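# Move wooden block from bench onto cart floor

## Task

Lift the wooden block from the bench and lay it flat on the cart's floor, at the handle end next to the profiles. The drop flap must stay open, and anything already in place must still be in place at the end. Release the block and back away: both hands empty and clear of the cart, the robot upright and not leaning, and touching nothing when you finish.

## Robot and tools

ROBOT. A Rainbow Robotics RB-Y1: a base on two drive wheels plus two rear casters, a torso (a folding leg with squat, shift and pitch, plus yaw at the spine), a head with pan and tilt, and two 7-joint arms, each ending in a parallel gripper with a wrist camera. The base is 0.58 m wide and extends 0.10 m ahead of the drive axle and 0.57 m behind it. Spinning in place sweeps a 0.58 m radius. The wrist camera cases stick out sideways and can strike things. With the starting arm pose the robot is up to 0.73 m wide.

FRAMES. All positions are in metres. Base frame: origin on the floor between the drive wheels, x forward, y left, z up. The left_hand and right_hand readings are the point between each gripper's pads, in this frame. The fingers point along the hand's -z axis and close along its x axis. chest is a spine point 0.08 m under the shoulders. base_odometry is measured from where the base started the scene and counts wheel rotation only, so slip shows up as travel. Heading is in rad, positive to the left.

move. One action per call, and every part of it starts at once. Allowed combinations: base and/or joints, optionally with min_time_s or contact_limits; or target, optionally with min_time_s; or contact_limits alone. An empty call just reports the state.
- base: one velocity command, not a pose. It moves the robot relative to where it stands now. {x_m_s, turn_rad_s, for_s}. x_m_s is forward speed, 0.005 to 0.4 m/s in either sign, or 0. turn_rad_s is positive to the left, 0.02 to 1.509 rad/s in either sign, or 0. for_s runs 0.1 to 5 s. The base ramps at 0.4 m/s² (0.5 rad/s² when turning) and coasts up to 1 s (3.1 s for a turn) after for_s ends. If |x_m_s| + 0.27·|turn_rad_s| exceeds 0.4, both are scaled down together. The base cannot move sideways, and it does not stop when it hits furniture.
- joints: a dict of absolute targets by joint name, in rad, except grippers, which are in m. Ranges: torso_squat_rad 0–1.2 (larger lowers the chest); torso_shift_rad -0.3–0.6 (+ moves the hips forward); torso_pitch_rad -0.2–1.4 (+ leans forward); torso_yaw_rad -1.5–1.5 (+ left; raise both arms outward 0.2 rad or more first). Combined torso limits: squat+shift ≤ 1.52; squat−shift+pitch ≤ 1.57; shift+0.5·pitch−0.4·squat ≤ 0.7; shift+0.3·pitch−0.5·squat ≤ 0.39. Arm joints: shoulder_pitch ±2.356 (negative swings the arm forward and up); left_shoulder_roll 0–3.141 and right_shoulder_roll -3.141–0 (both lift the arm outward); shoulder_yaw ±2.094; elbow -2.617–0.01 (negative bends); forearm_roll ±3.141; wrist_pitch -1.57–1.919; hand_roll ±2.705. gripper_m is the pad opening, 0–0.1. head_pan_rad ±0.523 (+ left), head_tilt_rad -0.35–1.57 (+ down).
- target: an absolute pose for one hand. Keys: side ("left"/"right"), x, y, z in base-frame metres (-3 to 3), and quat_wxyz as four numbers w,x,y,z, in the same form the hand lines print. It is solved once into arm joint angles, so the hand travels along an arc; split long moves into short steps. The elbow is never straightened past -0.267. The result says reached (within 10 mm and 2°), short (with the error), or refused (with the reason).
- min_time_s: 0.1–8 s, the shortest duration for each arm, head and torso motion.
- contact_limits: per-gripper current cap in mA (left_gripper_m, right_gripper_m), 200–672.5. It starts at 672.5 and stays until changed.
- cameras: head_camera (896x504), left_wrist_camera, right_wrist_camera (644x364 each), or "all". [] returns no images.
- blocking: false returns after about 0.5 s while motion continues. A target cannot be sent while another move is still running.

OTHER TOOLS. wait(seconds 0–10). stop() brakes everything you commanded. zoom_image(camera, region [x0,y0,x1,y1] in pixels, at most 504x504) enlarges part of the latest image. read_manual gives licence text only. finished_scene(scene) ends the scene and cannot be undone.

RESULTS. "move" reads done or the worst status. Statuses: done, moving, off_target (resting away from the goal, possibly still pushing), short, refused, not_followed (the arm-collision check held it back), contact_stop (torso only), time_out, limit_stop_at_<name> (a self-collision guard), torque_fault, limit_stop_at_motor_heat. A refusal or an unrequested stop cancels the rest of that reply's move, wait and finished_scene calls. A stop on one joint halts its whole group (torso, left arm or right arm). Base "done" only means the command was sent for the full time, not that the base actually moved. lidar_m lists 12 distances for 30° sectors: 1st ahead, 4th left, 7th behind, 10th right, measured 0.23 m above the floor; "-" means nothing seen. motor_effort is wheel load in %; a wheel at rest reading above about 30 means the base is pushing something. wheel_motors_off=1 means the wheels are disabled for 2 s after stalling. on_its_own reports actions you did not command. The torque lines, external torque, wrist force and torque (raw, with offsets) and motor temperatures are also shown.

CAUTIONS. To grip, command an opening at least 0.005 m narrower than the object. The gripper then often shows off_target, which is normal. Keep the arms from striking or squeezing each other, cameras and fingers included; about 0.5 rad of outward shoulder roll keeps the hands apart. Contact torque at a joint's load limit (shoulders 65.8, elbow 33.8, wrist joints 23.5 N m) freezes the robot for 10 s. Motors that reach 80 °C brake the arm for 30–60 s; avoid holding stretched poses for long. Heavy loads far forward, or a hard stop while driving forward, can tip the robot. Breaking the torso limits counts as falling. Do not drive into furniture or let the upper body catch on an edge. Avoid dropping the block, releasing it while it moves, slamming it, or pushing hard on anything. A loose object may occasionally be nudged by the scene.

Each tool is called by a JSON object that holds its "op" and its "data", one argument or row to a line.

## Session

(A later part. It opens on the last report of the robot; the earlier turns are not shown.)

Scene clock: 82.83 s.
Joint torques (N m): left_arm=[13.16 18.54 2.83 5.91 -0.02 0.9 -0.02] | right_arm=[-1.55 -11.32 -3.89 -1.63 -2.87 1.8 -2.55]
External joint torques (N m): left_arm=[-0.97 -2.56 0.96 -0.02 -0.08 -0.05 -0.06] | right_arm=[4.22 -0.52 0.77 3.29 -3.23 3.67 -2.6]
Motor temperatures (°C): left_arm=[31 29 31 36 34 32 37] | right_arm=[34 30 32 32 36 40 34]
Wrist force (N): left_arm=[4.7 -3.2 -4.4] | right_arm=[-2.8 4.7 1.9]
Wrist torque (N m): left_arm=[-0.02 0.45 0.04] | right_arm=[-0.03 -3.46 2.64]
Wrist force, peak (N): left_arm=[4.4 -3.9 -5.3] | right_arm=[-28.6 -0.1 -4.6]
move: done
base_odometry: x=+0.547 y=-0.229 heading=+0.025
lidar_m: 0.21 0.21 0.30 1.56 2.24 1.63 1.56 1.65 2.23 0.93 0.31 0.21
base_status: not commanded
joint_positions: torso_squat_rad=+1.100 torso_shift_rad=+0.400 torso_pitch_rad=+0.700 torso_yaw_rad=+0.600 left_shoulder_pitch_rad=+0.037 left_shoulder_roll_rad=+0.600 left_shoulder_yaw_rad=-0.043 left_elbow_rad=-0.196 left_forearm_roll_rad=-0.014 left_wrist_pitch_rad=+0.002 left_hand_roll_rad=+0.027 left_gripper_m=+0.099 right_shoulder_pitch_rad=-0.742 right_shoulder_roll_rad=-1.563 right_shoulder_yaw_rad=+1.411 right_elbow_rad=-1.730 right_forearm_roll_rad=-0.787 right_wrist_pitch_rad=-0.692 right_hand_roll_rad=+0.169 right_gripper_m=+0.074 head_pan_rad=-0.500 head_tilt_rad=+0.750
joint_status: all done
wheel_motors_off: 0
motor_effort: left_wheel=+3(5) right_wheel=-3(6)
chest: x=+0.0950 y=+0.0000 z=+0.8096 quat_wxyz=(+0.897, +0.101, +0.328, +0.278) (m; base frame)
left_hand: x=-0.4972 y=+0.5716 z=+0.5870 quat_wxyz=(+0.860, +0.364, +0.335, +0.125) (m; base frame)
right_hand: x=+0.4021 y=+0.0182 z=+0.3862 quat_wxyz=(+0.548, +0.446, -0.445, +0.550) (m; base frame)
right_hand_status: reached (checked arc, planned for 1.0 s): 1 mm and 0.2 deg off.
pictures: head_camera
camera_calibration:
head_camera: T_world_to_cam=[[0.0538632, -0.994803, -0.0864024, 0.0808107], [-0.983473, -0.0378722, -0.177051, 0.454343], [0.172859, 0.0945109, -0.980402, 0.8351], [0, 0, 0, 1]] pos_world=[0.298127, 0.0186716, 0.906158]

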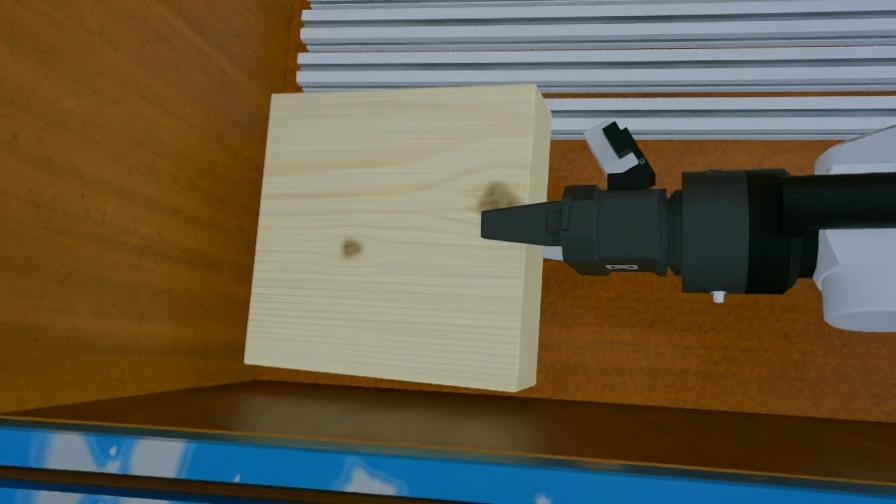

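{"op": "move", "data": {
  "target": {"side":"right","x":0.395,"y":0.010,"z":0.405,"quat_wxyz":[0.5398,0.4527,-0.4372,0.559]},
  "min_time_s": 0.7,
  "cameras": ["head_camera"]
}}

{"op": "move", "data": {
  "target": {"side":"right","x":0.394,"y":0.010,"z":0.37,"quat_wxyz":[0.5398,0.4527,-0.4372,0.559]},
  "min_time_s": 0.8,
  "cameras": ["head_camera"]
}}

Scene clock: 89.00 s.
Joint torques (N m): left_arm=[13.16 18.58 2.76 6 -0.05 0.85 0.02] | right_arm=[-11.77 -9.37 -9.36 -14.23 0.99 -9.18 -0.21]
External joint torques (N m): left_arm=[-0.98 -2.52 0.89 0.07 -0.12 -0.11 -0.02] | right_arm=[-6.36 1.91 -4.75 -9.22 0.64 -7.31 -0.26]
Motor temperatures (°C): left_arm=[31 29 31 36 34 32 37] | right_arm=[34 30 32 32 36 39 34]
Wrist force (N): left_arm=[3.7 -3.3 -4.8] | right_arm=[-27.7 0.3 -5.6]
Wrist torque (N m): left_arm=[0.00 0.32 0.05] | right_arm=[-0.13 2.06 -0.14]
Wrist force, peak (N): left_arm=[4.7 -3.9 -5.2] | right_arm=[-28.8 1.3 -4.7]
move: done
base_odometry: x=+0.547 y=-0.229 heading=+0.025
lidar_m: 0.19 0.21 0.29 1.56 2.24 1.63 1.56 1.65 2.24 0.92 0.31 0.23
base_status: not commanded
joint_positions: torso_squat_rad=+1.100 torso_shift_rad=+0.400 torso_pitch_rad=+0.701 torso_yaw_rad=+0.600 left_shoulder_pitch_rad=+0.037 left_shoulder_roll_rad=+0.600 left_shoulder_yaw_rad=-0.043 left_elbow_rad=-0.196 left_forearm_roll_rad=-0.014 left_wrist_pitch_rad=+0.002 left_hand_roll_rad=+0.027 left_gripper_m=+0.099 right_shoulder_pitch_rad=-0.742 right_shoulder_roll_rad=-1.637 right_shoulder_yaw_rad=+1.419 right_elbow_rad=-1.817 right_forearm_roll_rad=-0.768 right_wrist_pitch_rad=-0.677 right_hand_roll_rad=+0.163 right_gripper_m=+0.074 head_pan_rad=-0.500 head_tilt_rad=+0.750
joint_status: all done
wheel_motors_off: 0
motor_effort: left_wheel=+4(5) right_wheel=-3(6)
chest: x=+0.0952 y=+0.0001 z=+0.8095 quat_wxyz=(+0.897, +0.101, +0.328, +0.278) (m; base frame)
left_hand: x=-0.4971 y=+0.5716 z=+0.5871 quat_wxyz=(+0.860, +0.364, +0.335, +0.124) (m; base frame)
right_hand: x=+0.3948 y=+0.0088 z=+0.4030 quat_wxyz=(+0.541, +0.451, -0.435, +0.560) (m; base frame)
right_hand_status: reached (checked arc, planned for 0.7 s): 2 mm and 0.3 deg off.
pictures: head_camera
camera_calibration:
head_camera: T_world_to_cam=[[0.0538181, -0.994803, -0.0864279, 0.0808193], [-0.983563, -0.0378718, -0.176547, 0.454076], [0.172356, 0.0945087, -0.98049, 0.835101], [0, 0, 0, 1]] pos_world=[0.298328, 0.0186716, 0.905959]

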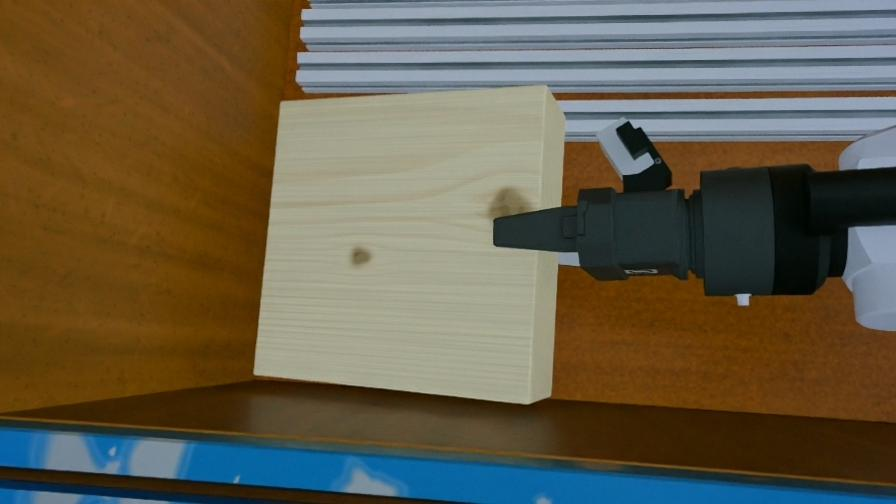

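Scene clock: 90.13 s.
Joint torques (N m): left_arm=[13 18.36 2.89 5.93 -0.01 0.82 0.05] | right_arm=[-7.07 -7.61 -2.72 -6.2 2.69 -1.62 1.51]
External joint torques (N m): left_arm=[-1.15 -2.74 1.02 0 -0.08 -0.13 0.02] | right_arm=[-1.51 3.2 1.61 -1.58 2.39 0.25 1.46]
Motor temperatures (°C): left_arm=[31 29 31 36 34 32 37] | right_arm=[34 30 32 32 36 39 34]
Wrist force (N): left_arm=[4.2 -3.5 -5.0] | right_arm=[-12.1 -5.0 1.2]
Wrist torque (N m): left_arm=[0.08 0.41 0.07] | right_arm=[-0.78 -1.46 -1.57]
Wrist force, peak (N): left_arm=[4.7 -3.2 -5.3] | right_arm=[-28.3 2.4 -5.5]
move: done
base_odometry: x=+0.547 y=-0.229 heading=+0.025
lidar_m: 0.20 0.22 0.30 1.55 2.25 1.63 1.56 1.64 2.23 0.93 0.32 0.23
base_status: not commanded
joint_positions: torso_squat_rad=+1.100 torso_shift_rad=+0.400 torso_pitch_rad=+0.700 torso_yaw_rad=+0.600 left_shoulder_pitch_rad=+0.037 left_shoulder_roll_rad=+0.600 left_shoulder_yaw_rad=-0.043 left_elbow_rad=-0.196 left_forearm_roll_rad=-0.014 left_wrist_pitch_rad=+0.002 left_hand_roll_rad=+0.027 left_gripper_m=+0.099 right_shoulder_pitch_rad=-0.742 right_shoulder_roll_rad=-1.531 right_shoulder_yaw_rad=+1.441 right_elbow_rad=-1.651 right_forearm_roll_rad=-0.720 right_wrist_pitch_rad=-0.739 right_hand_roll_rad=+0.124 right_gripper_m=+0.074 head_pan_rad=-0.500 head_tilt_rad=+0.750
joint_status: all done
wheel_motors_off: 0
motor_effort: left_wheel=+1(5) right_wheel=-2(5)
chest: x=+0.0951 y=+0.0000 z=+0.8095 quat_wxyz=(+0.897, +0.101, +0.328, +0.278) (m; base frame)
left_hand: x=-0.4971 y=+0.5717 z=+0.5871 quat_wxyz=(+0.860, +0.364, +0.335, +0.124) (m; base frame)
right_hand: x=+0.3943 y=+0.0096 z=+0.3701 quat_wxyz=(+0.541, +0.452, -0.437, +0.559) (m; base frame)
right_hand_status: reached (checked arc, planned for 0.8 s): 1 mm and 0.1 deg off.
pictures: head_camera
camera_calibration:
head_camera: T_world_to_cam=[[0.0537367, -0.994807, -0.0864402, 0.0807696], [-0.983531, -0.0377698, -0.176747, 0.454161], [0.172565, 0.0945144, -0.980453, 0.835129], [0, 0, 0, 1]] pos_world=[0.298227, 0.0185719, 0.906058]

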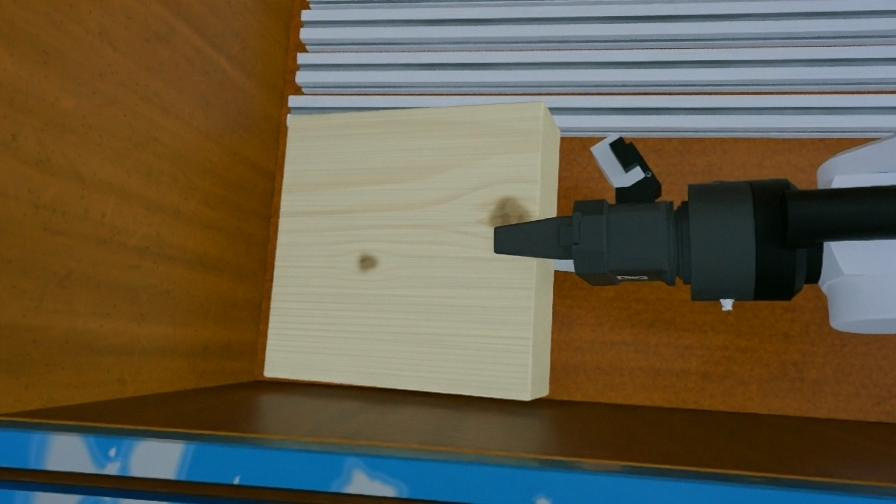

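{"op": "move", "data": {
  "target": {"side":"right","x":0.395,"y":0.008,"z":0.353,"quat_wxyz":[0.5163,0.4814,-0.4649,0.5346]},
  "min_time_s": 0.8,
  "cameras": ["head_camera"]
}}

{"op": "move", "data": {
  "target": {"side":"right","x":0.395,"y":0.006,"z":0.343,"quat_wxyz":[0.4997,0.4997,-0.4826,0.5175]},
  "min_time_s": 0.8,
  "cameras": ["head_camera","right_wrist_camera"]
}}

Scene clock: 94.73 s.
Joint torques (N m): left_arm=[13.05 18.28 2.68 6 0 0.81 0.03] | right_arm=[-9.91 -8.03 -7.15 -10.48 0.69 -8.19 0.29]
External joint torques (N m): left_arm=[-1.1 -2.82 0.82 0.07 -0.07 -0.14 -0.01] | right_arm=[-4.34 2.29 -3.31 -6.63 0.49 -6.28 0.24]
Motor temperatures (°C): left_arm=[31 29 31 36 34 32 37] | right_arm=[34 30 32 32 36 39 34]
Wrist force (N): left_arm=[4.4 -3.4 -5.1] | right_arm=[-26.2 0.5 -2.2]
Wrist torque (N m): left_arm=[0.04 0.38 0.06] | right_arm=[-0.23 1.45 -0.31]
Wrist force, peak (N): left_arm=[5.0 -3.2 -5.7] | right_arm=[-30.2 3.8 -5.5]
move: done
base_odometry: x=+0.547 y=-0.229 heading=+0.025
lidar_m: 0.20 0.22 0.28 1.56 2.23 1.63 1.56 1.64 2.24 0.91 0.32 0.22
base_status: not commanded
joint_positions: torso_squat_rad=+1.100 torso_shift_rad=+0.400 torso_pitch_rad=+0.701 torso_yaw_rad=+0.600 left_shoulder_pitch_rad=+0.037 left_shoulder_roll_rad=+0.600 left_shoulder_yaw_rad=-0.043 left_elbow_rad=-0.196 left_forearm_roll_rad=-0.014 left_wrist_pitch_rad=+0.002 left_hand_roll_rad=+0.027 left_gripper_m=+0.099 right_shoulder_pitch_rad=-0.736 right_shoulder_roll_rad=-1.407 right_shoulder_yaw_rad=+1.467 right_elbow_rad=-1.417 right_forearm_roll_rad=-0.651 right_wrist_pitch_rad=-0.942 right_hand_roll_rad=+0.054 right_gripper_m=+0.074 head_pan_rad=-0.500 head_tilt_rad=+0.750
joint_status: all done
wheel_motors_off: 0
motor_effort: left_wheel=+3(6) right_wheel=-4(5)
chest: x=+0.0952 y=+0.0000 z=+0.8095 quat_wxyz=(+0.897, +0.101, +0.328, +0.278) (m; base frame)
left_hand: x=-0.4972 y=+0.5716 z=+0.5872 quat_wxyz=(+0.860, +0.364, +0.335, +0.124) (m; base frame)
right_hand: x=+0.3944 y=+0.0070 z=+0.3519 quat_wxyz=(+0.519, +0.479, -0.463, +0.536) (m; base frame)
right_hand_status: reached (checked arc, planned for 0.8 s): 2 mm and 0.5 deg off.
pictures: head_camera
camera_calibration:
head_camera: T_world_to_cam=[[0.0538181, -0.994803, -0.0864279, 0.0808193], [-0.983563, -0.0378718, -0.176547, 0.454076], [0.172356, 0.0945087, -0.98049, 0.835101], [0, 0, 0, 1]] pos_world=[0.298328, 0.0186716, 0.905959]

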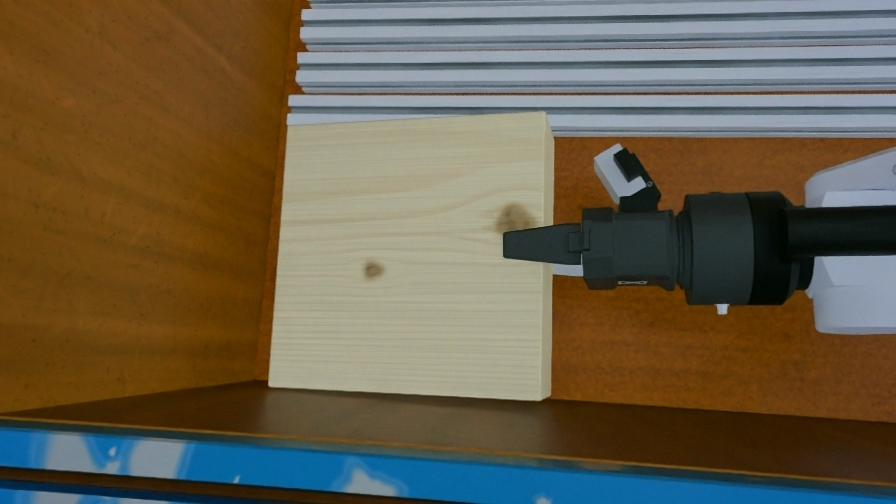

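Scene clock: 95.87 s.
Joint torques (N m): left_arm=[13.02 18.4 2.58 6.01 0.06 0.77 -0.1] | right_arm=[-10.81 -6.4 -6.33 -10.74 0.52 -9.21 0.01]
External joint torques (N m): left_arm=[-1.13 -2.7 0.71 0.07 0 -0.19 -0.14] | right_arm=[-5.2 3.46 -2.87 -7.55 0.41 -7.3 -0.05]
Motor temperatures (°C): left_arm=[31 29 31 36 34 32 37] | right_arm=[34 30 32 32 36 39 34]
Wrist force (N): left_arm=[4.2 -3.5 -5.2] | right_arm=[-28.1 -0.6 -1.3]
Wrist torque (N m): left_arm=[0.08 0.41 0.05] | right_arm=[-0.44 2.04 0.00]
Wrist force, peak (N): left_arm=[4.5 -3.7 -5.4] | right_arm=[-31.9 -0.3 -1.7]
move: done
base_odometry: x=+0.547 y=-0.229 heading=+0.025
lidar_m: 0.20 0.22 0.29 1.56 2.25 1.64 1.56 1.64 2.23 0.95 0.32 0.23
base_status: not commanded
joint_positions: torso_squat_rad=+1.100 torso_shift_rad=+0.400 torso_pitch_rad=+0.701 torso_yaw_rad=+0.600 left_shoulder_pitch_rad=+0.037 left_shoulder_roll_rad=+0.600 left_shoulder_yaw_rad=-0.043 left_elbow_rad=-0.196 left_forearm_roll_rad=-0.014 left_wrist_pitch_rad=+0.002 left_hand_roll_rad=+0.027 left_gripper_m=+0.099 right_shoulder_pitch_rad=-0.732 right_shoulder_roll_rad=-1.311 right_shoulder_yaw_rad=+1.477 right_elbow_rad=-1.235 right_forearm_roll_rad=-0.616 right_wrist_pitch_rad=-1.093 right_hand_roll_rad=+0.008 right_gripper_m=+0.074 head_pan_rad=-0.500 head_tilt_rad=+0.750
joint_status: all done
wheel_motors_off: 0
motor_effort: left_wheel=+4(5) right_wheel=-5(5)
chest: x=+0.0952 y=+0.0001 z=+0.8095 quat_wxyz=(+0.897, +0.101, +0.328, +0.278) (m; base frame)
left_hand: x=-0.4971 y=+0.5716 z=+0.5872 quat_wxyz=(+0.860, +0.364, +0.335, +0.124) (m; base frame)
right_hand: x=+0.3948 y=+0.0048 z=+0.3417 quat_wxyz=(+0.502, +0.498, -0.481, +0.519) (m; base frame)
right_hand_status: reached (checked arc, planned for 0.8 s): 2 mm and 0.4 deg off.
pictures: head_camera, right_wrist_camera
camera_calibration:
head_camera: T_world_to_cam=[[0.053803, -0.994803, -0.0864417, 0.080831], [-0.983598, -0.0378732, -0.176351, 0.454008], [0.172161, 0.0945122, -0.980524, 0.835173], [0, 0, 0, 1]] pos_world=[0.298428, 0.0186716, 0.90596]
right_wrist_camera: T_world_to_cam=[[0.0297124, -0.0148311, -0.999448, 0.328615], [-0.843255, -0.537242, -0.0170967, 0.36841], [-0.536692, 0.843298, -0.0284691, 0.289735], [0, 0, 0, 1]] pos_world=[0.456398, -0.0415336, 0.342981]

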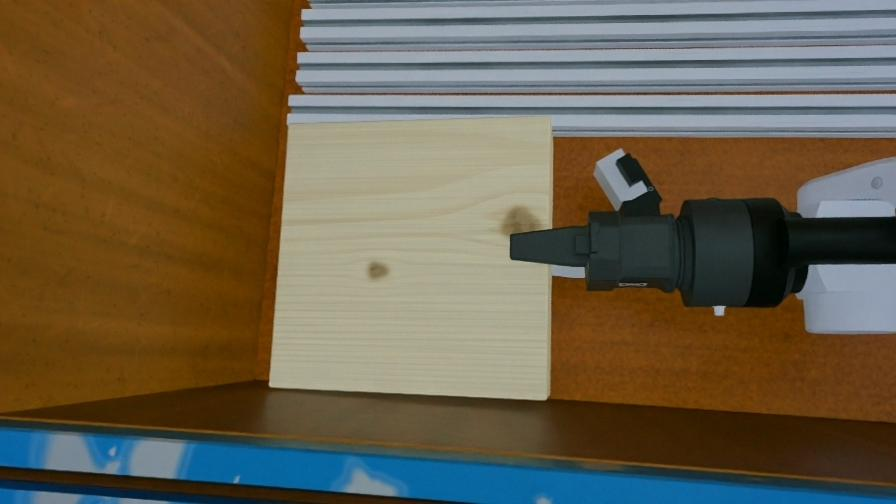

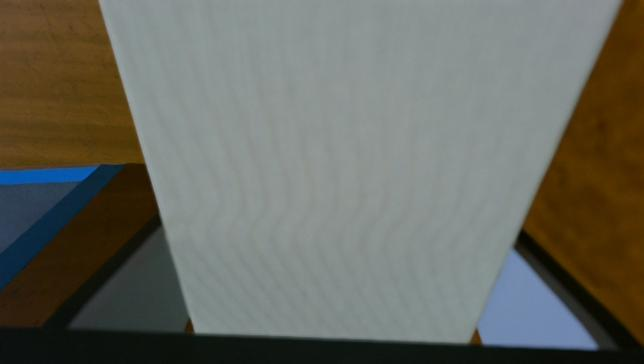

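{"op": "move", "data": {
  "target": {"side":"right","x":0.395,"y":0.006,"z":0.334,"quat_wxyz":[0.5038,0.4955,-0.4785,0.5218]},
  "min_time_s": 0.6,
  "cameras": ["head_camera"]
}}

Scene clock: 97.63 s.
Joint torques (N m): left_arm=[13.07 18.62 2.78 6.03 -0.09 0.81 0] | right_arm=[-3.36 -3.93 0.29 5.58 -0.25 4.92 0.82]
External joint torques (N m): left_arm=[-1.04 -2.48 0.91 0.11 -0.15 -0.14 -0.04] | right_arm=[2.37 5.8 3.73 8.65 -0.34 6.84 0.77]
Motor temperatures (°C): left_arm=[31 29 31 36 34 32 37] | right_arm=[34 30 32 32 36 39 34]
Wrist force (N): left_arm=[4.0 -3.6 -5.0] | right_arm=[50.2 5.3 15.2]
Wrist torque (N m): left_arm=[0.04 0.35 -0.01] | right_arm=[-0.21 5.73 -1.16]
Wrist force, peak (N): left_arm=[4.9 -3.5 -4.7] | right_arm=[53.4 4.0 17.8]
move: done
base_odometry: x=+0.547 y=-0.229 heading=+0.025
lidar_m: 0.20 0.22 0.30 1.55 2.26 1.63 1.56 1.63 2.22 0.94 0.31 0.22
base_status: not commanded
joint_positions: torso_squat_rad=+1.100 torso_shift_rad=+0.399 torso_pitch_rad=+0.699 torso_yaw_rad=+0.600 left_shoulder_pitch_rad=+0.037 left_shoulder_roll_rad=+0.600 left_shoulder_yaw_rad=-0.043 left_elbow_rad=-0.196 left_forearm_roll_rad=-0.014 left_wrist_pitch_rad=+0.002 left_hand_roll_rad=+0.027 left_gripper_m=+0.099 right_shoulder_pitch_rad=-0.735 right_shoulder_roll_rad=-1.290 right_shoulder_yaw_rad=+1.479 right_elbow_rad=-1.200 right_forearm_roll_rad=-0.612 right_wrist_pitch_rad=-1.097 right_hand_roll_rad=-0.001 right_gripper_m=+0.074 head_pan_rad=-0.500 head_tilt_rad=+0.750
joint_status: all done
wheel_motors_off: 0
motor_effort: left_wheel=+3(4) right_wheel=+0(5)
chest: x=+0.0944 y=+0.0001 z=+0.8099 quat_wxyz=(+0.898, +0.101, +0.327, +0.278) (m; base frame)
left_hand: x=-0.4973 y=+0.5717 z=+0.5863 quat_wxyz=(+0.861, +0.363, +0.334, +0.125) (m; base frame)
right_hand: x=+0.3957 y=+0.0060 z=+0.3365 quat_wxyz=(+0.503, +0.495, -0.480, +0.522) (m; base frame)
right_hand_status: reached (checked arc, planned for 0.6 s): 3 mm and 0.2 deg off.
pictures: head_camera
camera_calibration:
head_camera: T_world_to_cam=[[0.0537639, -0.99483, -0.0861536, 0.0807142], [-0.983215, -0.0376762, -0.178519, 0.455026], [0.17435, 0.0943054, -0.980157, 0.835242], [0, 0, 0, 1]] pos_world=[0.297424, 0.0186727, 0.906853]

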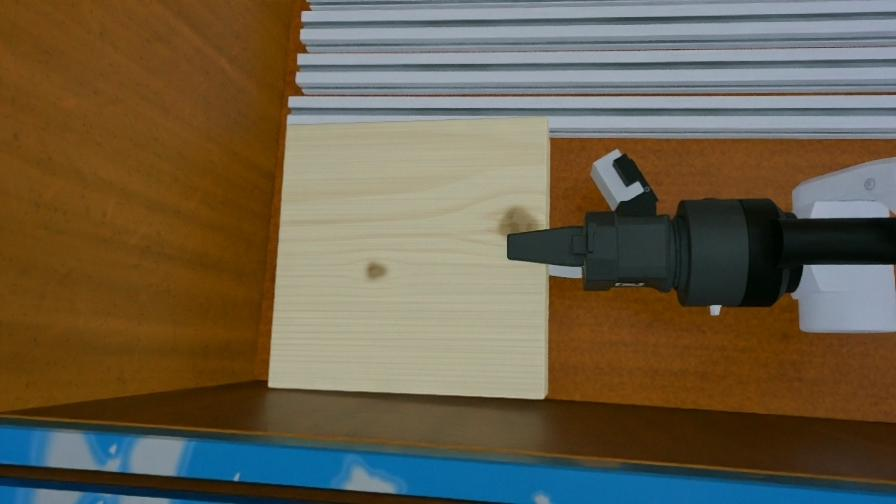

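{"op": "move", "data": {
  "target": {"side":"right","x":0.395,"y":0.006,"z":0.347,"quat_wxyz":[0.5038,0.4955,-0.4785,0.5218]},
  "min_time_s": 0.4,
  "cameras": []
}}

{"op": "move", "data": {
  "joints": {"right_gripper_m":0.1},
  "cameras": []
}}

{"op": "move", "data": {
  "target": {"side":"right","x":0.395,"y":0.006,"z":0.362,"quat_wxyz":[0.5398,0.4527,-0.4372,0.559]},
  "min_time_s": 0.7,
  "cameras": ["head_camera"]
}}

{"op": "move", "data": {
  "target": {"side":"right","x":0.395,"y":0.002,"z":0.364,"quat_wxyz":[0.5859,0.3865,-0.3732,0.6067]},
  "min_time_s": 0.8,
  "cameras": ["head_camera","right_wrist_camera"]
}}

Scene clock: 104.90 s.
Joint torques (N m): left_arm=[13.09 18.71 2.7 5.93 0.03 0.72 0] | right_arm=[-9.88 -7.34 -7.13 -11.73 0.5 -9.26 0.21]
External joint torques (N m): left_arm=[-1.06 -2.39 0.83 -0.01 -0.04 -0.23 -0.03] | right_arm=[-4.27 2.64 -3.58 -8.4 0.37 -7.35 0.16]
Motor temperatures (°C): left_arm=[31 29 31 36 34 32 37] | right_arm=[34 30 32 31 35 39 34]
Wrist force (N): left_arm=[4.3 -2.7 -4.1] | right_arm=[-27.7 -0.7 -0.5]
Wrist torque (N m): left_arm=[-0.01 0.38 0.07] | right_arm=[-0.53 2.00 -0.05]
Wrist force, peak (N): left_arm=[4.8 -3.7 -5.0] | right_arm=[50.4 5.8 15.0]
move: done
base_odometry: x=+0.547 y=-0.229 heading=+0.025
lidar_m: 0.20 0.21 0.30 1.56 2.26 1.63 1.56 1.63 2.22 0.92 0.33 0.22
base_status: not commanded
joint_positions: torso_squat_rad=+1.100 torso_shift_rad=+0.400 torso_pitch_rad=+0.701 torso_yaw_rad=+0.600 left_shoulder_pitch_rad=+0.037 left_shoulder_roll_rad=+0.600 left_shoulder_yaw_rad=-0.043 left_elbow_rad=-0.196 left_forearm_roll_rad=-0.014 left_wrist_pitch_rad=+0.002 left_hand_roll_rad=+0.027 left_gripper_m=+0.099 right_shoulder_pitch_rad=-0.734 right_shoulder_roll_rad=-1.331 right_shoulder_yaw_rad=+1.476 right_elbow_rad=-1.272 right_forearm_roll_rad=-0.619 right_wrist_pitch_rad=-1.067 right_hand_roll_rad=+0.012 right_gripper_m=+0.074 head_pan_rad=-0.500 head_tilt_rad=+0.750
joint_status: all done
wheel_motors_off: 0
motor_effort: left_wheel=+2(6) right_wheel=-3(4)
chest: x=+0.0952 y=+0.0001 z=+0.8095 quat_wxyz=(+0.897, +0.101, +0.328, +0.278) (m; base frame)
left_hand: x=-0.4971 y=+0.5716 z=+0.5871 quat_wxyz=(+0.860, +0.364, +0.335, +0.124) (m; base frame)
right_hand: x=+0.3946 y=+0.0051 z=+0.3445 quat_wxyz=(+0.504, +0.496, -0.477, +0.522) (m; base frame)
right_hand_status: reached (checked arc, planned for 0.4 s): 3 mm and 0.2 deg off.
pictures: none
No camera images: "cameras" was empty.

Scene clock: 105.67 s.
Joint torques (N m): left_arm=[12.96 18.58 3.03 5.96 0.03 0.7 -0.01] | right_arm=[-10 -7.96 -7.19 -7.57 0.23 -4.92 0.12]
External joint torques (N m): left_arm=[-1.19 -2.52 1.16 0.03 -0.04 -0.26 -0.05] | right_arm=[-4.38 2 -3.64 -4.24 0.09 -3 0.07]
Motor temperatures (°C): left_arm=[31 29 31 36 34 32 37] | right_arm=[34 30 32 31 35 39 34]
Wrist force (N): left_arm=[4.2 -2.7 -4.9] | right_arm=[-16.7 2.5 2.7]
Wrist torque (N m): left_arm=[-0.07 0.40 0.04] | right_arm=[-0.35 -0.12 -0.21]
Wrist force, peak (N): left_arm=[5.5 -3.0 -4.7] | right_arm=[-27.2 -0.6 -0.5]
move: done
base_odometry: x=+0.547 y=-0.229 heading=+0.025
lidar_m: 0.20 0.21 0.30 1.56 2.26 1.63 1.56 1.62 2.22 0.94 0.31 0.23
base_status: not commanded
joint_positions: torso_squat_rad=+1.100 torso_shift_rad=+0.400 torso_pitch_rad=+0.701 torso_yaw_rad=+0.600 left_shoulder_pitch_rad=+0.037 left_shoulder_roll_rad=+0.600 left_shoulder_yaw_rad=-0.043 left_elbow_rad=-0.196 left_forearm_roll_rad=-0.014 left_wrist_pitch_rad=+0.002 left_hand_roll_rad=+0.027 left_gripper_m=+0.099 right_shoulder_pitch_rad=-0.734 right_shoulder_roll_rad=-1.331 right_shoulder_yaw_rad=+1.476 right_elbow_rad=-1.273 right_forearm_roll_rad=-0.619 right_wrist_pitch_rad=-1.068 right_hand_roll_rad=+0.012 right_gripper_m=+0.099 head_pan_rad=-0.500 head_tilt_rad=+0.750
joint_status: all done
wheel_motors_off: 0
motor_effort: left_wheel=+2(5) right_wheel=-2(5)
chest: x=+0.0952 y=+0.0001 z=+0.8095 quat_wxyz=(+0.897, +0.101, +0.328, +0.278) (m; base frame)
left_hand: x=-0.4972 y=+0.5716 z=+0.5871 quat_wxyz=(+0.860, +0.364, +0.335, +0.124) (m; base frame)
right_hand: x=+0.3944 y=+0.0055 z=+0.3451 quat_wxyz=(+0.504, +0.497, -0.477, +0.521) (m; base frame)
pictures: none
No camera images: "cameras" was empty.

Scene clock: 106.70 s.
Joint torques (N m): left_arm=[13.14 18.53 2.71 5.83 0 0.77 -0.03] | right_arm=[-8.43 -11.95 -6.99 -7.35 0.23 -4.35 0.14]
External joint torques (N m): left_arm=[-1.01 -2.58 0.84 -0.1 -0.07 -0.19 -0.06] | right_arm=[-2.92 -1.12 -2.8 -2.95 -0.04 -2.47 0.09]
Motor temperatures (°C): left_arm=[31 29 31 36 34 32 37] | right_arm=[34 30 32 31 35 39 34]
Wrist force (N): left_arm=[4.1 -2.8 -4.9] | right_arm=[-15.3 1.8 -3.3]
Wrist torque (N m): left_arm=[-0.01 0.38 0.03] | right_arm=[-0.21 -0.31 -0.20]
Wrist force, peak (N): left_arm=[4.6 -3.8 -5.0] | right_arm=[-19.1 -0.1 6.2]
move: done
base_odometry: x=+0.547 y=-0.229 heading=+0.025
lidar_m: 0.20 0.21 0.30 1.56 2.26 1.63 1.57 1.64 2.22 0.94 0.32 0.22
base_status: not commanded
joint_positions: torso_squat_rad=+1.100 torso_shift_rad=+0.400 torso_pitch_rad=+0.700 torso_yaw_rad=+0.600 left_shoulder_pitch_rad=+0.037 left_shoulder_roll_rad=+0.600 left_shoulder_yaw_rad=-0.043 left_elbow_rad=-0.196 left_forearm_roll_rad=-0.014 left_wrist_pitch_rad=+0.002 left_hand_roll_rad=+0.027 left_gripper_m=+0.099 right_shoulder_pitch_rad=-0.741 right_shoulder_roll_rad=-1.510 right_shoulder_yaw_rad=+1.452 right_elbow_rad=-1.600 right_forearm_roll_rad=-0.701 right_wrist_pitch_rad=-0.770 right_hand_roll_rad=+0.104 right_gripper_m=+0.099 head_pan_rad=-0.500 head_tilt_rad=+0.750
joint_status: all done
wheel_motors_off: 0
motor_effort: left_wheel=+4(5) right_wheel=-3(6)
chest: x=+0.0952 y=+0.0001 z=+0.8095 quat_wxyz=(+0.897, +0.101, +0.328, +0.278) (m; base frame)
left_hand: x=-0.4972 y=+0.5716 z=+0.5871 quat_wxyz=(+0.860, +0.364, +0.335, +0.125) (m; base frame)
right_hand: x=+0.3945 y=+0.0056 z=+0.3614 quat_wxyz=(+0.540, +0.453, -0.436, +0.559) (m; base frame)
right_hand_status: reached (checked arc, planned for 0.7 s): 1 mm and 0.1 deg off.
pictures: head_camera
camera_calibration:
head_camera: T_world_to_cam=[[0.0538257, -0.994804, -0.086421, 0.0808194], [-0.983546, -0.0378711, -0.176644, 0.454176], [0.172453, 0.094507, -0.980473, 0.835154], [0, 0, 0, 1]] pos_world=[0.298328, 0.0186716, 0.906059]

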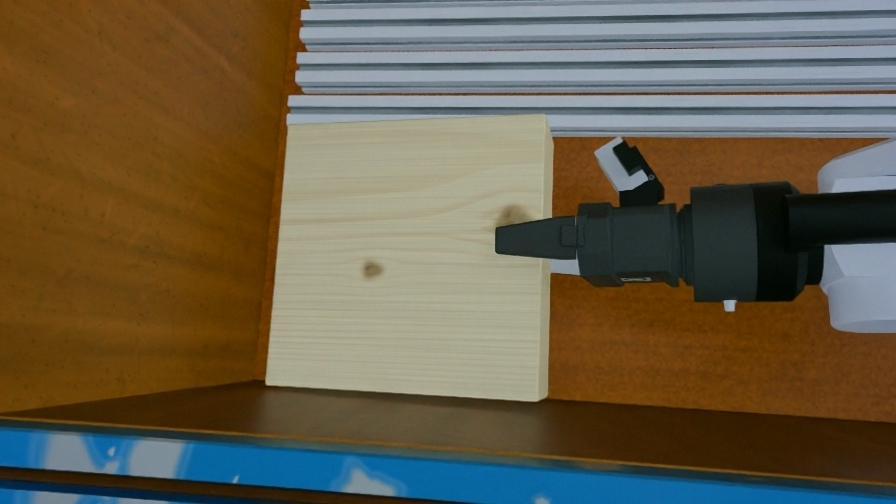

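Scene clock: 107.83 s.
Joint torques (N m): left_arm=[13.25 18.45 2.64 5.85 0.02 0.81 -0.06] | right_arm=[-7.02 -12.36 -8.39 -8.62 0.36 -3.86 0.2]
External joint torques (N m): left_arm=[-0.9 -2.66 0.77 -0.08 -0.05 -0.15 -0.09] | right_arm=[-1.5 -1.16 -3.64 -3.47 0.02 -2.15 0.15]
Motor temperatures (°C): left_arm=[31 29 31 36 34 32 37] | right_arm=[34 30 32 31 35 39 34]
Wrist force (N): left_arm=[3.8 -2.6 -4.7] | right_arm=[-13.8 1.4 -6.6]
Wrist torque (N m): left_arm=[-0.04 0.39 0.03] | right_arm=[-0.19 -0.22 -0.17]
Wrist force, peak (N): left_arm=[4.3 -3.5 -5.3] | right_arm=[-17.7 -0.4 0.3]
move: done
base_odometry: x=+0.547 y=-0.229 heading=+0.025
lidar_m: 0.20 0.21 0.29 1.55 2.23 1.63 1.56 1.65 2.23 0.92 0.31 0.22
base_status: not commanded
joint_positions: torso_squat_rad=+1.100 torso_shift_rad=+0.400 torso_pitch_rad=+0.700 torso_yaw_rad=+0.600 left_shoulder_pitch_rad=+0.037 left_shoulder_roll_rad=+0.600 left_shoulder_yaw_rad=-0.043 left_elbow_rad=-0.196 left_forearm_roll_rad=-0.014 left_wrist_pitch_rad=+0.002 left_hand_roll_rad=+0.027 left_gripper_m=+0.099 right_shoulder_pitch_rad=-0.737 right_shoulder_roll_rad=-1.644 right_shoulder_yaw_rad=+1.386 right_elbow_rad=-1.861 right_forearm_roll_rad=-0.870 right_wrist_pitch_rad=-0.413 right_hand_roll_rad=+0.247 right_gripper_m=+0.099 head_pan_rad=-0.500 head_tilt_rad=+0.750
joint_status: all done
wheel_motors_off: 0
motor_effort: left_wheel=+4(5) right_wheel=-2(6)
chest: x=+0.0952 y=+0.0001 z=+0.8095 quat_wxyz=(+0.897, +0.101, +0.328, +0.278) (m; base frame)
left_hand: x=-0.4972 y=+0.5716 z=+0.5871 quat_wxyz=(+0.860, +0.364, +0.335, +0.125) (m; base frame)
right_hand: x=+0.3946 y=+0.0015 z=+0.3634 quat_wxyz=(+0.586, +0.388, -0.371, +0.607) (m; base frame)
right_hand_status: reached (checked arc, planned for 0.8 s): 1 mm and 0.3 deg off.
pictures: head_camera, right_wrist_camera
camera_calibration:
head_camera: T_world_to_cam=[[0.0538257, -0.994804, -0.086421, 0.0808194], [-0.983546, -0.0378711, -0.176644, 0.454176], [0.172453, 0.094507, -0.980473, 0.835154], [0, 0, 0, 1]] pos_world=[0.298328, 0.0186716, 0.906059]
right_wrist_camera: T_world_to_cam=[[0.0415756, -0.397909, -0.916482, 0.315934], [-0.841838, -0.507988, 0.182364, 0.293815], [-0.538126, 0.763948, -0.356095, 0.412765], [0, 0, 0, 1]] pos_world=[0.45633, -0.0403633, 0.382951]

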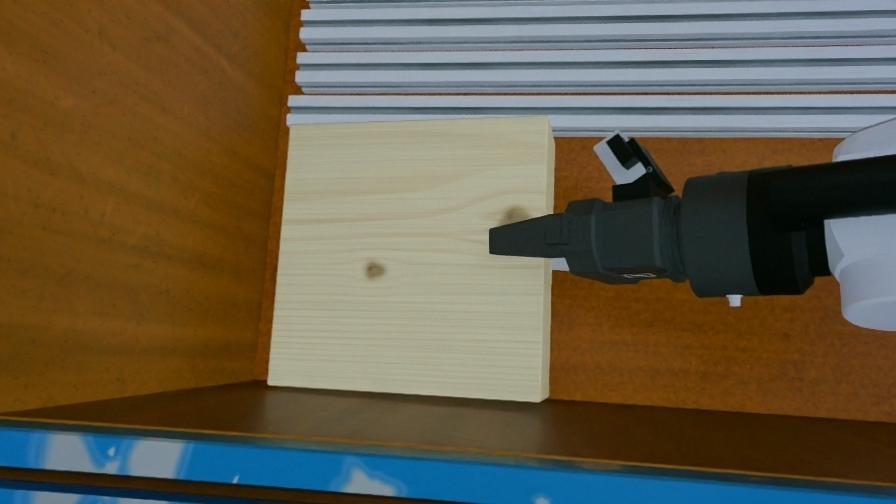

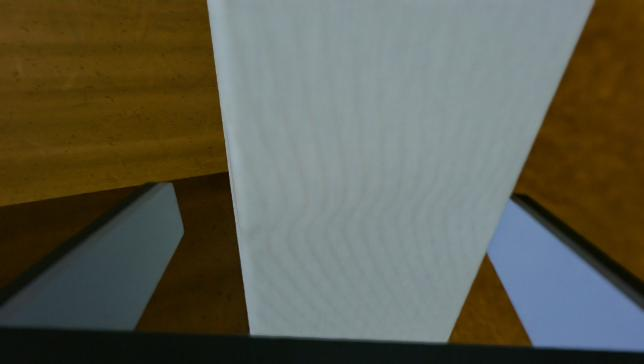

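{"op": "move", "data": {
  "target": {"side":"right","x":0.395,"y":-0.022,"z":0.359,"quat_wxyz":[0.5859,0.3865,-0.3732,0.6067]},
  "min_time_s": 0.8,
  "cameras": ["head_camera","right_wrist_camera"]
}}

Scene clock: 110.03 s.
Joint torques (N m): left_arm=[12.96 18.35 2.85 5.86 0.05 0.76 -0.06] | right_arm=[-3.78 -13.67 -3.42 -4.33 0.44 -1.97 -0.19]
External joint torques (N m): left_arm=[-1.18 -2.75 0.98 -0.07 -0.01 -0.2 -0.09] | right_arm=[1.12 -1.74 0.92 0.41 0.1 -0.24 -0.24]
Motor temperatures (°C): left_arm=[31 29 31 36 34 32 37] | right_arm=[34 30 32 31 35 39 34]
Wrist force (N): left_arm=[4.0 -2.4 -4.2] | right_arm=[-5.7 1.9 -1.5]
Wrist torque (N m): left_arm=[-0.06 0.30 0.05] | right_arm=[-0.26 -0.25 -0.09]
Wrist force, peak (N): left_arm=[5.1 -3.3 -5.3] | right_arm=[-15.0 1.7 -7.2]
move: done
base_odometry: x=+0.547 y=-0.229 heading=+0.025
lidar_m: 0.20 0.22 0.30 1.55 2.26 1.63 1.56 1.65 2.22 0.94 0.31 0.23
base_status: not commanded
joint_positions: torso_squat_rad=+1.100 torso_shift_rad=+0.400 torso_pitch_rad=+0.700 torso_yaw_rad=+0.600 left_shoulder_pitch_rad=+0.037 left_shoulder_roll_rad=+0.600 left_shoulder_yaw_rad=-0.043 left_elbow_rad=-0.196 left_forearm_roll_rad=-0.014 left_wrist_pitch_rad=+0.002 left_hand_roll_rad=+0.027 left_gripper_m=+0.099 right_shoulder_pitch_rad=-0.712 right_shoulder_roll_rad=-1.678 right_shoulder_yaw_rad=+1.411 right_elbow_rad=-1.836 right_forearm_roll_rad=-0.840 right_wrist_pitch_rad=-0.487 right_hand_roll_rad=+0.229 right_gripper_m=+0.099 head_pan_rad=-0.500 head_tilt_rad=+0.750
joint_status: all done
wheel_motors_off: 0
motor_effort: left_wheel=+4(4) right_wheel=-4(5)
chest: x=+0.0951 y=+0.0001 z=+0.8096 quat_wxyz=(+0.897, +0.101, +0.328, +0.278) (m; base frame)
left_hand: x=-0.4972 y=+0.5716 z=+0.5871 quat_wxyz=(+0.860, +0.364, +0.335, +0.125) (m; base frame)
right_hand: x=+0.3946 y=-0.0210 z=+0.3595 quat_wxyz=(+0.586, +0.385, -0.373, +0.607) (m; base frame)
right_hand_status: reached (checked arc, planned for 0.8 s): 1 mm and 0.2 deg off.
pictures: head_camera, right_wrist_camera
camera_calibration:
head_camera: T_world_to_cam=[[0.0538422, -0.994803, -0.0864172, 0.0808164], [-0.983508, -0.0378677, -0.176855, 0.454257], [0.172664, 0.0945143, -0.980436, 0.835074], [0, 0, 0, 1]] pos_world=[0.298227, 0.0186716, 0.906058]
right_wrist_camera: T_world_to_cam=[[0.0437933, -0.400076, -0.915435, 0.302113], [-0.844697, -0.504105, 0.179902, 0.285121], [-0.53345, 0.765387, -0.36002, 0.42825], [0, 0, 0, 1]] pos_world=[0.45606, -0.0631776, 0.379449]

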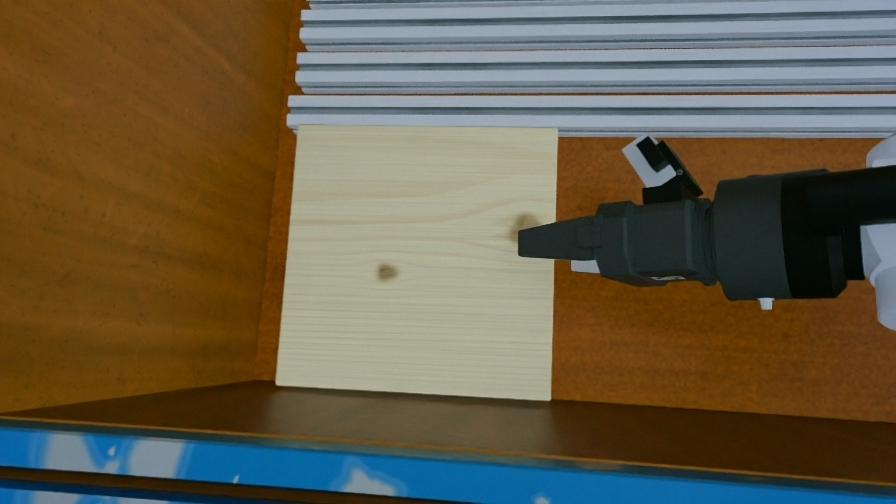

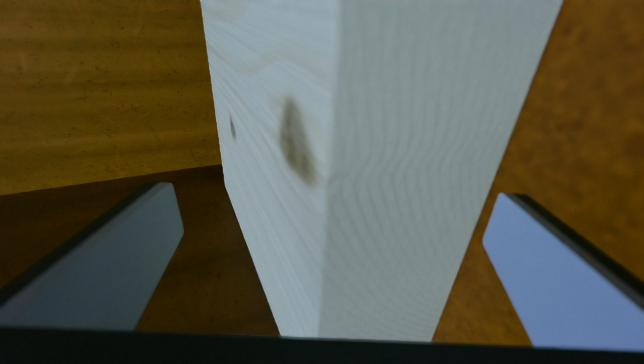

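{"op": "move", "data": {
  "target": {"side":"right","x":0.40,"y":-0.11,"z":0.395,"quat_wxyz":[0.5859,0.3865,-0.3732,0.6067]},
  "cameras": ["head_camera","right_wrist_camera"]
}}

{"op": "move", "data": {
  "joints": {"torso_squat_rad":0.5},
  "cameras": ["head_camera"]
}}

{"op": "move", "data": {
  "target": {"side":"right","x":0.52,"y":-0.13,"z":0.88,"quat_wxyz":[0.5859,0.3865,-0.3732,0.6067]},
  "cameras": ["head_camera"]
}}

Scene clock: 112.63 s.
Joint torques (N m): left_arm=[13.02 18.18 2.78 5.86 0 0.73 0.03] | right_arm=[-2.45 -14.99 -2.8 -3.71 0.14 -1.55 -0.02]
External joint torques (N m): left_arm=[-1.12 -2.92 0.91 -0.07 -0.06 -0.22 -0.01] | right_arm=[0.36 0.05 0.12 -0.69 -0.13 0.2 -0.06]
Motor temperatures (°C): left_arm=[31 29 31 36 34 32 37] | right_arm=[34 30 32 31 35 38 34]
Wrist force (N): left_arm=[4.1 -3.2 -5.4] | right_arm=[-5.5 1.6 -1.7]
Wrist torque (N m): left_arm=[0.03 0.41 0.07] | right_arm=[-0.24 -0.23 -0.07]
Wrist force, peak (N): left_arm=[4.1 -4.2 -5.4] | right_arm=[-6.3 2.6 -2.1]
move: done
base_odometry: x=+0.547 y=-0.229 heading=+0.025
lidar_m: 0.20 0.22 0.30 1.55 2.25 1.62 1.56 1.65 2.23 0.94 0.31 0.22
base_status: not commanded
joint_positions: torso_squat_rad=+1.100 torso_shift_rad=+0.400 torso_pitch_rad=+0.700 torso_yaw_rad=+0.600 left_shoulder_pitch_rad=+0.037 left_shoulder_roll_rad=+0.600 left_shoulder_yaw_rad=-0.043 left_elbow_rad=-0.196 left_forearm_roll_rad=-0.014 left_wrist_pitch_rad=+0.002 left_hand_roll_rad=+0.027 left_gripper_m=+0.099 right_shoulder_pitch_rad=-0.628 right_shoulder_roll_rad=-1.927 right_shoulder_yaw_rad=+1.485 right_elbow_rad=-1.862 right_forearm_roll_rad=-0.747 right_wrist_pitch_rad=-0.758 right_hand_roll_rad=+0.144 right_gripper_m=+0.099 head_pan_rad=-0.500 head_tilt_rad=+0.750
joint_status: all done
wheel_motors_off: 0
motor_effort: left_wheel=+3(6) right_wheel=-2(8)
chest: x=+0.0950 y=+0.0000 z=+0.8096 quat_wxyz=(+0.897, +0.101, +0.328, +0.278) (m; base frame)
left_hand: x=-0.4972 y=+0.5716 z=+0.5870 quat_wxyz=(+0.860, +0.364, +0.335, +0.125) (m; base frame)
right_hand: x=+0.4001 y=-0.1100 z=+0.3951 quat_wxyz=(+0.586, +0.386, -0.373, +0.607) (m; base frame)
right_hand_status: reached (checked arc, planned for 0.6 s): 0 mm and 0.0 deg off.
pictures: head_camera, right_wrist_camera
camera_calibration:
head_camera: T_world_to_cam=[[0.0538557, -0.994803, -0.0864093, 0.0808192], [-0.98349, -0.0378729, -0.176953, 0.45426], [0.172761, 0.0945127, -0.980419, 0.835145], [0, 0, 0, 1]] pos_world=[0.298127, 0.0186716, 0.906158]
right_wrist_camera: T_world_to_cam=[[0.0432967, -0.397422, -0.916614, 0.299893], [-0.844302, -0.505052, 0.179098, 0.238609], [-0.534115, 0.766145, -0.357412, 0.511466], [0, 0, 0, 1]] pos_world=[0.461655, -0.152163, 0.414956]

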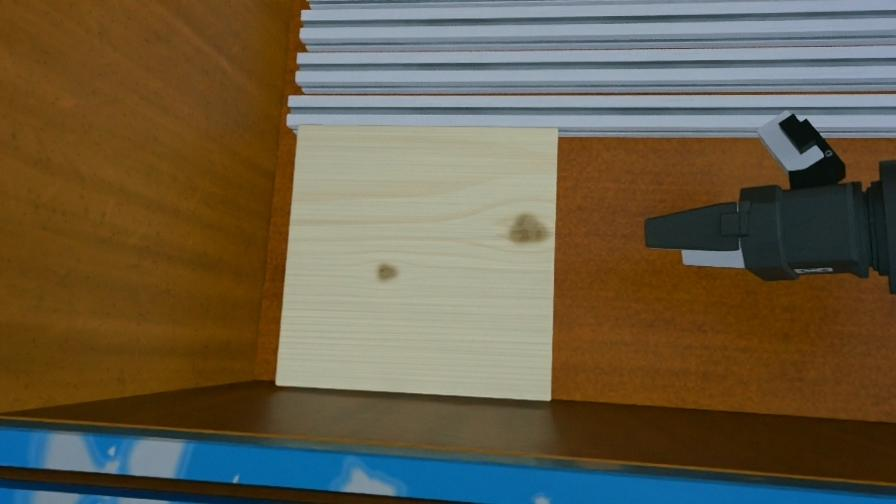

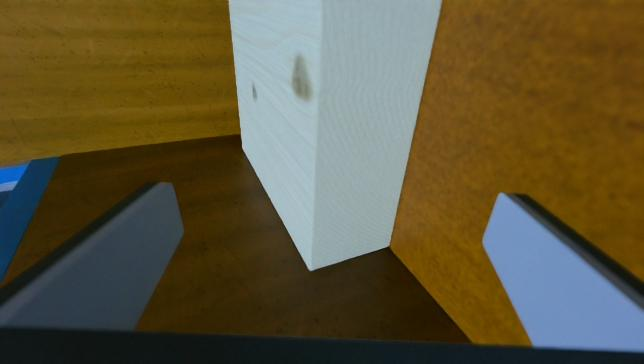

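Scene clock: 115.43 s.
Joint torques (N m): left_arm=[12.86 18.38 2.85 5.73 0.01 0.75 0] | right_arm=[-2.44 -14.88 -2.68 -3.18 0.23 -1.73 0.02]
External joint torques (N m): left_arm=[-1.28 -2.72 0.98 -0.2 -0.05 -0.21 -0.04] | right_arm=[0.37 0.15 0.24 -0.16 -0.03 0.02 -0.02]
Motor temperatures (°C): left_arm=[31 29 31 36 34 32 37] | right_arm=[34 30 32 31 35 38 34]
Wrist force (N): left_arm=[3.6 -3.1 -4.9] | right_arm=[-6.0 2.1 -1.4]
Wrist torque (N m): left_arm=[-0.03 0.28 0.08] | right_arm=[-0.29 -0.25 -0.13]
Wrist force, peak (N): left_arm=[4.8 -4.0 -5.5] | right_arm=[-6.1 2.5 -1.4]
move: done
base_odometry: x=+0.547 y=-0.229 heading=+0.025
lidar_m: 0.20 0.21 0.29 1.55 2.25 1.62 1.56 1.63 2.23 0.86 0.31 0.20
base_status: not commanded
joint_positions: torso_squat_rad=+0.500 torso_shift_rad=+0.400 torso_pitch_rad=+0.700 torso_yaw_rad=+0.600 left_shoulder_pitch_rad=+0.037 left_shoulder_roll_rad=+0.600 left_shoulder_yaw_rad=-0.043 left_elbow_rad=-0.196 left_forearm_roll_rad=-0.014 left_wrist_pitch_rad=+0.002 left_hand_roll_rad=+0.027 left_gripper_m=+0.099 right_shoulder_pitch_rad=-0.628 right_shoulder_roll_rad=-1.927 right_shoulder_yaw_rad=+1.485 right_elbow_rad=-1.862 right_forearm_roll_rad=-0.747 right_wrist_pitch_rad=-0.758 right_hand_roll_rad=+0.144 right_gripper_m=+0.099 head_pan_rad=-0.500 head_tilt_rad=+0.750
joint_status: all done
wheel_motors_off: 0
motor_effort: left_wheel=+3(6) right_wheel=-2(5)
chest: x=+0.2106 y=+0.0001 z=+1.0829 quat_wxyz=(+0.897, +0.101, +0.328, +0.278) (m; base frame)
left_hand: x=-0.3816 y=+0.5717 z=+0.8604 quat_wxyz=(+0.860, +0.364, +0.335, +0.125) (m; base frame)
right_hand: x=+0.5157 y=-0.1099 z=+0.6684 quat_wxyz=(+0.586, +0.386, -0.373, +0.607) (m; base frame)
pictures: head_camera
camera_calibration:
head_camera: T_world_to_cam=[[0.0538522, -0.994803, -0.0864156, 0.098218], [-0.983508, -0.0378778, -0.176856, 0.616206], [0.172664, 0.0945145, -0.980436, 1.08318], [0, 0, 0, 1]] pos_world=[0.413727, 0.0186716, 1.17946]

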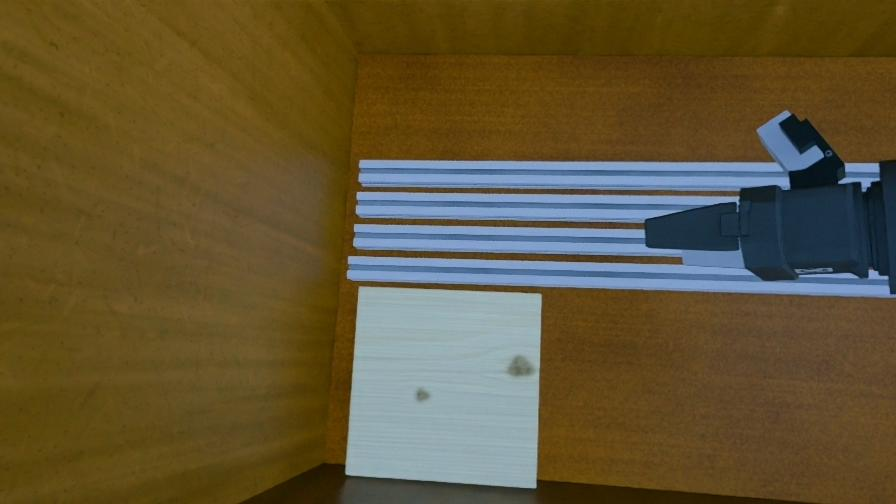

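Scene clock: 116.97 s.
Joint torques (N m): left_arm=[13.06 18.31 2.54 5.77 -0.02 0.75 -0.09] | right_arm=[-3.23 -13.3 -3.87 -0.27 -0.2 -1.82 0.09]
External joint torques (N m): left_arm=[-1.08 -2.8 0.67 -0.16 -0.08 -0.2 -0.12] | right_arm=[-1.3 0.19 -1.46 0.31 -0.1 -0.07 0.04]
Motor temperatures (°C): left_arm=[31 29 31 36 34 32 37] | right_arm=[34 30 32 31 35 38 34]
Wrist force (N): left_arm=[3.8 -3.6 -4.6] | right_arm=[-6.0 1.9 -1.5]
Wrist torque (N m): left_arm=[0.04 0.25 0.06] | right_arm=[-0.25 -0.26 -0.08]
Wrist force, peak (N): left_arm=[4.8 -3.6 -5.2] | right_arm=[-6.8 2.2 -2.0]
move: done
base_odometry: x=+0.547 y=-0.229 heading=+0.025
lidar_m: 0.19 0.21 0.29 1.56 2.24 1.62 1.56 1.65 2.24 0.85 0.30 0.22
base_status: not commanded
joint_positions: torso_squat_rad=+0.500 torso_shift_rad=+0.400 torso_pitch_rad=+0.700 torso_yaw_rad=+0.600 left_shoulder_pitch_rad=+0.037 left_shoulder_roll_rad=+0.600 left_shoulder_yaw_rad=-0.043 left_elbow_rad=-0.196 left_forearm_roll_rad=-0.014 left_wrist_pitch_rad=+0.002 left_hand_roll_rad=+0.027 left_gripper_m=+0.099 right_shoulder_pitch_rad=-0.655 right_shoulder_roll_rad=-2.756 right_shoulder_yaw_rad=+1.448 right_elbow_rad=-2.418 right_forearm_roll_rad=-0.679 right_wrist_pitch_rad=-0.955 right_hand_roll_rad=-0.100 right_gripper_m=+0.099 head_pan_rad=-0.500 head_tilt_rad=+0.750
joint_status: all done
wheel_motors_off: 0
motor_effort: left_wheel=+4(6) right_wheel=-5(6)
chest: x=+0.2106 y=+0.0001 z=+1.0830 quat_wxyz=(+0.897, +0.101, +0.328, +0.278) (m; base frame)
left_hand: x=-0.3817 y=+0.5717 z=+0.8603 quat_wxyz=(+0.860, +0.364, +0.335, +0.125) (m; base frame)
right_hand: x=+0.5198 y=-0.1293 z=+0.8796 quat_wxyz=(+0.586, +0.386, -0.373, +0.607) (m; base frame)
right_hand_status: reached (checked arc, planned for 1.2 s): 1 mm and 0.0 deg off.
pictures: head_camera
camera_calibration:
head_camera: T_world_to_cam=[[0.0538632, -0.994803, -0.0864024, 0.0982119], [-0.983473, -0.0378722, -0.177051, 0.61634], [0.172859, 0.0945109, -0.980402, 1.08318], [0, 0, 0, 1]] pos_world=[0.413627, 0.0186716, 1.17956]

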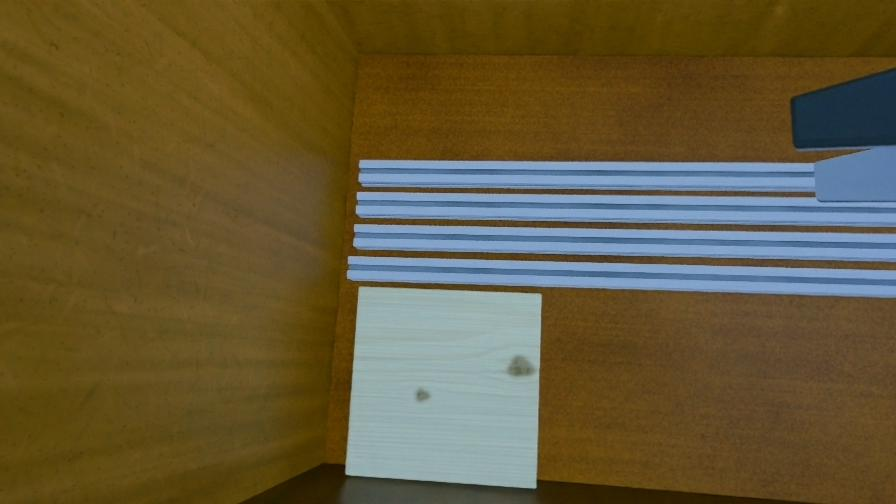

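{"op": "move", "data": {
  "base": {"x_m_s":-0.35,"for_s":1.7},
  "cameras": []
}}

{"op": "finished_scene", "data": {
  "scene": 2
}}

Scene clock: 120.47 s.
Joint torques (N m): left_arm=[12.86 18.38 2.8 5.98 0.02 0.83 0.02] | right_arm=[-3.02 -13.52 -3.47 -0.3 -0.15 -1.74 -0.01]
External joint torques (N m): left_arm=[-1.28 -2.73 0.93 0.05 -0.05 -0.12 -0.02] | right_arm=[-1.1 -0.03 -1.06 0.28 -0.05 0.01 -0.06]
Motor temperatures (°C): left_arm=[31 29 31 36 34 32 37] | right_arm=[34 30 32 31 35 38 34]
Wrist force (N): left_arm=[3.5 -3.0 -5.1] | right_arm=[-5.2 2.0 -1.9]
Wrist torque (N m): left_arm=[-0.06 0.33 0.06] | right_arm=[-0.27 -0.18 -0.10]
Wrist force, peak (N): left_arm=[5.2 -2.7 -5.4] | right_arm=[-6.4 2.2 -1.1]
move: done
base_odometry: x=-0.048 y=-0.244 heading=+0.026
lidar_m: 0.80 0.82 1.80 3.92 1.40 1.01 0.96 1.02 1.39 3.70 1.14 0.83
base_status: done (sent for 1.7 of 1.7 s)
joint_positions: torso_squat_rad=+0.500 torso_shift_rad=+0.400 torso_pitch_rad=+0.700 torso_yaw_rad=+0.600 left_shoulder_pitch_rad=+0.037 left_shoulder_roll_rad=+0.600 left_shoulder_yaw_rad=-0.043 left_elbow_rad=-0.196 left_forearm_roll_rad=-0.014 left_wrist_pitch_rad=+0.002 left_hand_roll_rad=+0.027 left_gripper_m=+0.099 right_shoulder_pitch_rad=-0.656 right_shoulder_roll_rad=-2.756 right_shoulder_yaw_rad=+1.448 right_elbow_rad=-2.418 right_forearm_roll_rad=-0.679 right_wrist_pitch_rad=-0.955 right_hand_roll_rad=-0.100 right_gripper_m=+0.099 head_pan_rad=-0.500 head_tilt_rad=+0.750
joint_status: not commanded
wheel_motors_off: 0
motor_effort: left_wheel=+14(27) right_wheel=-13(29)
chest: x=+0.2105 y=+0.0001 z=+1.0830 quat_wxyz=(+0.897, +0.101, +0.328, +0.278) (m; base frame)
left_hand: x=-0.3817 y=+0.5716 z=+0.8603 quat_wxyz=(+0.860, +0.364, +0.335, +0.125) (m; base frame)
right_hand: x=+0.5197 y=-0.1293 z=+0.8796 quat_wxyz=(+0.586, +0.386, -0.373, +0.607) (m; base frame)
pictures: none
No camera images: "cameras" was empty.

The scene is finished: the task was done.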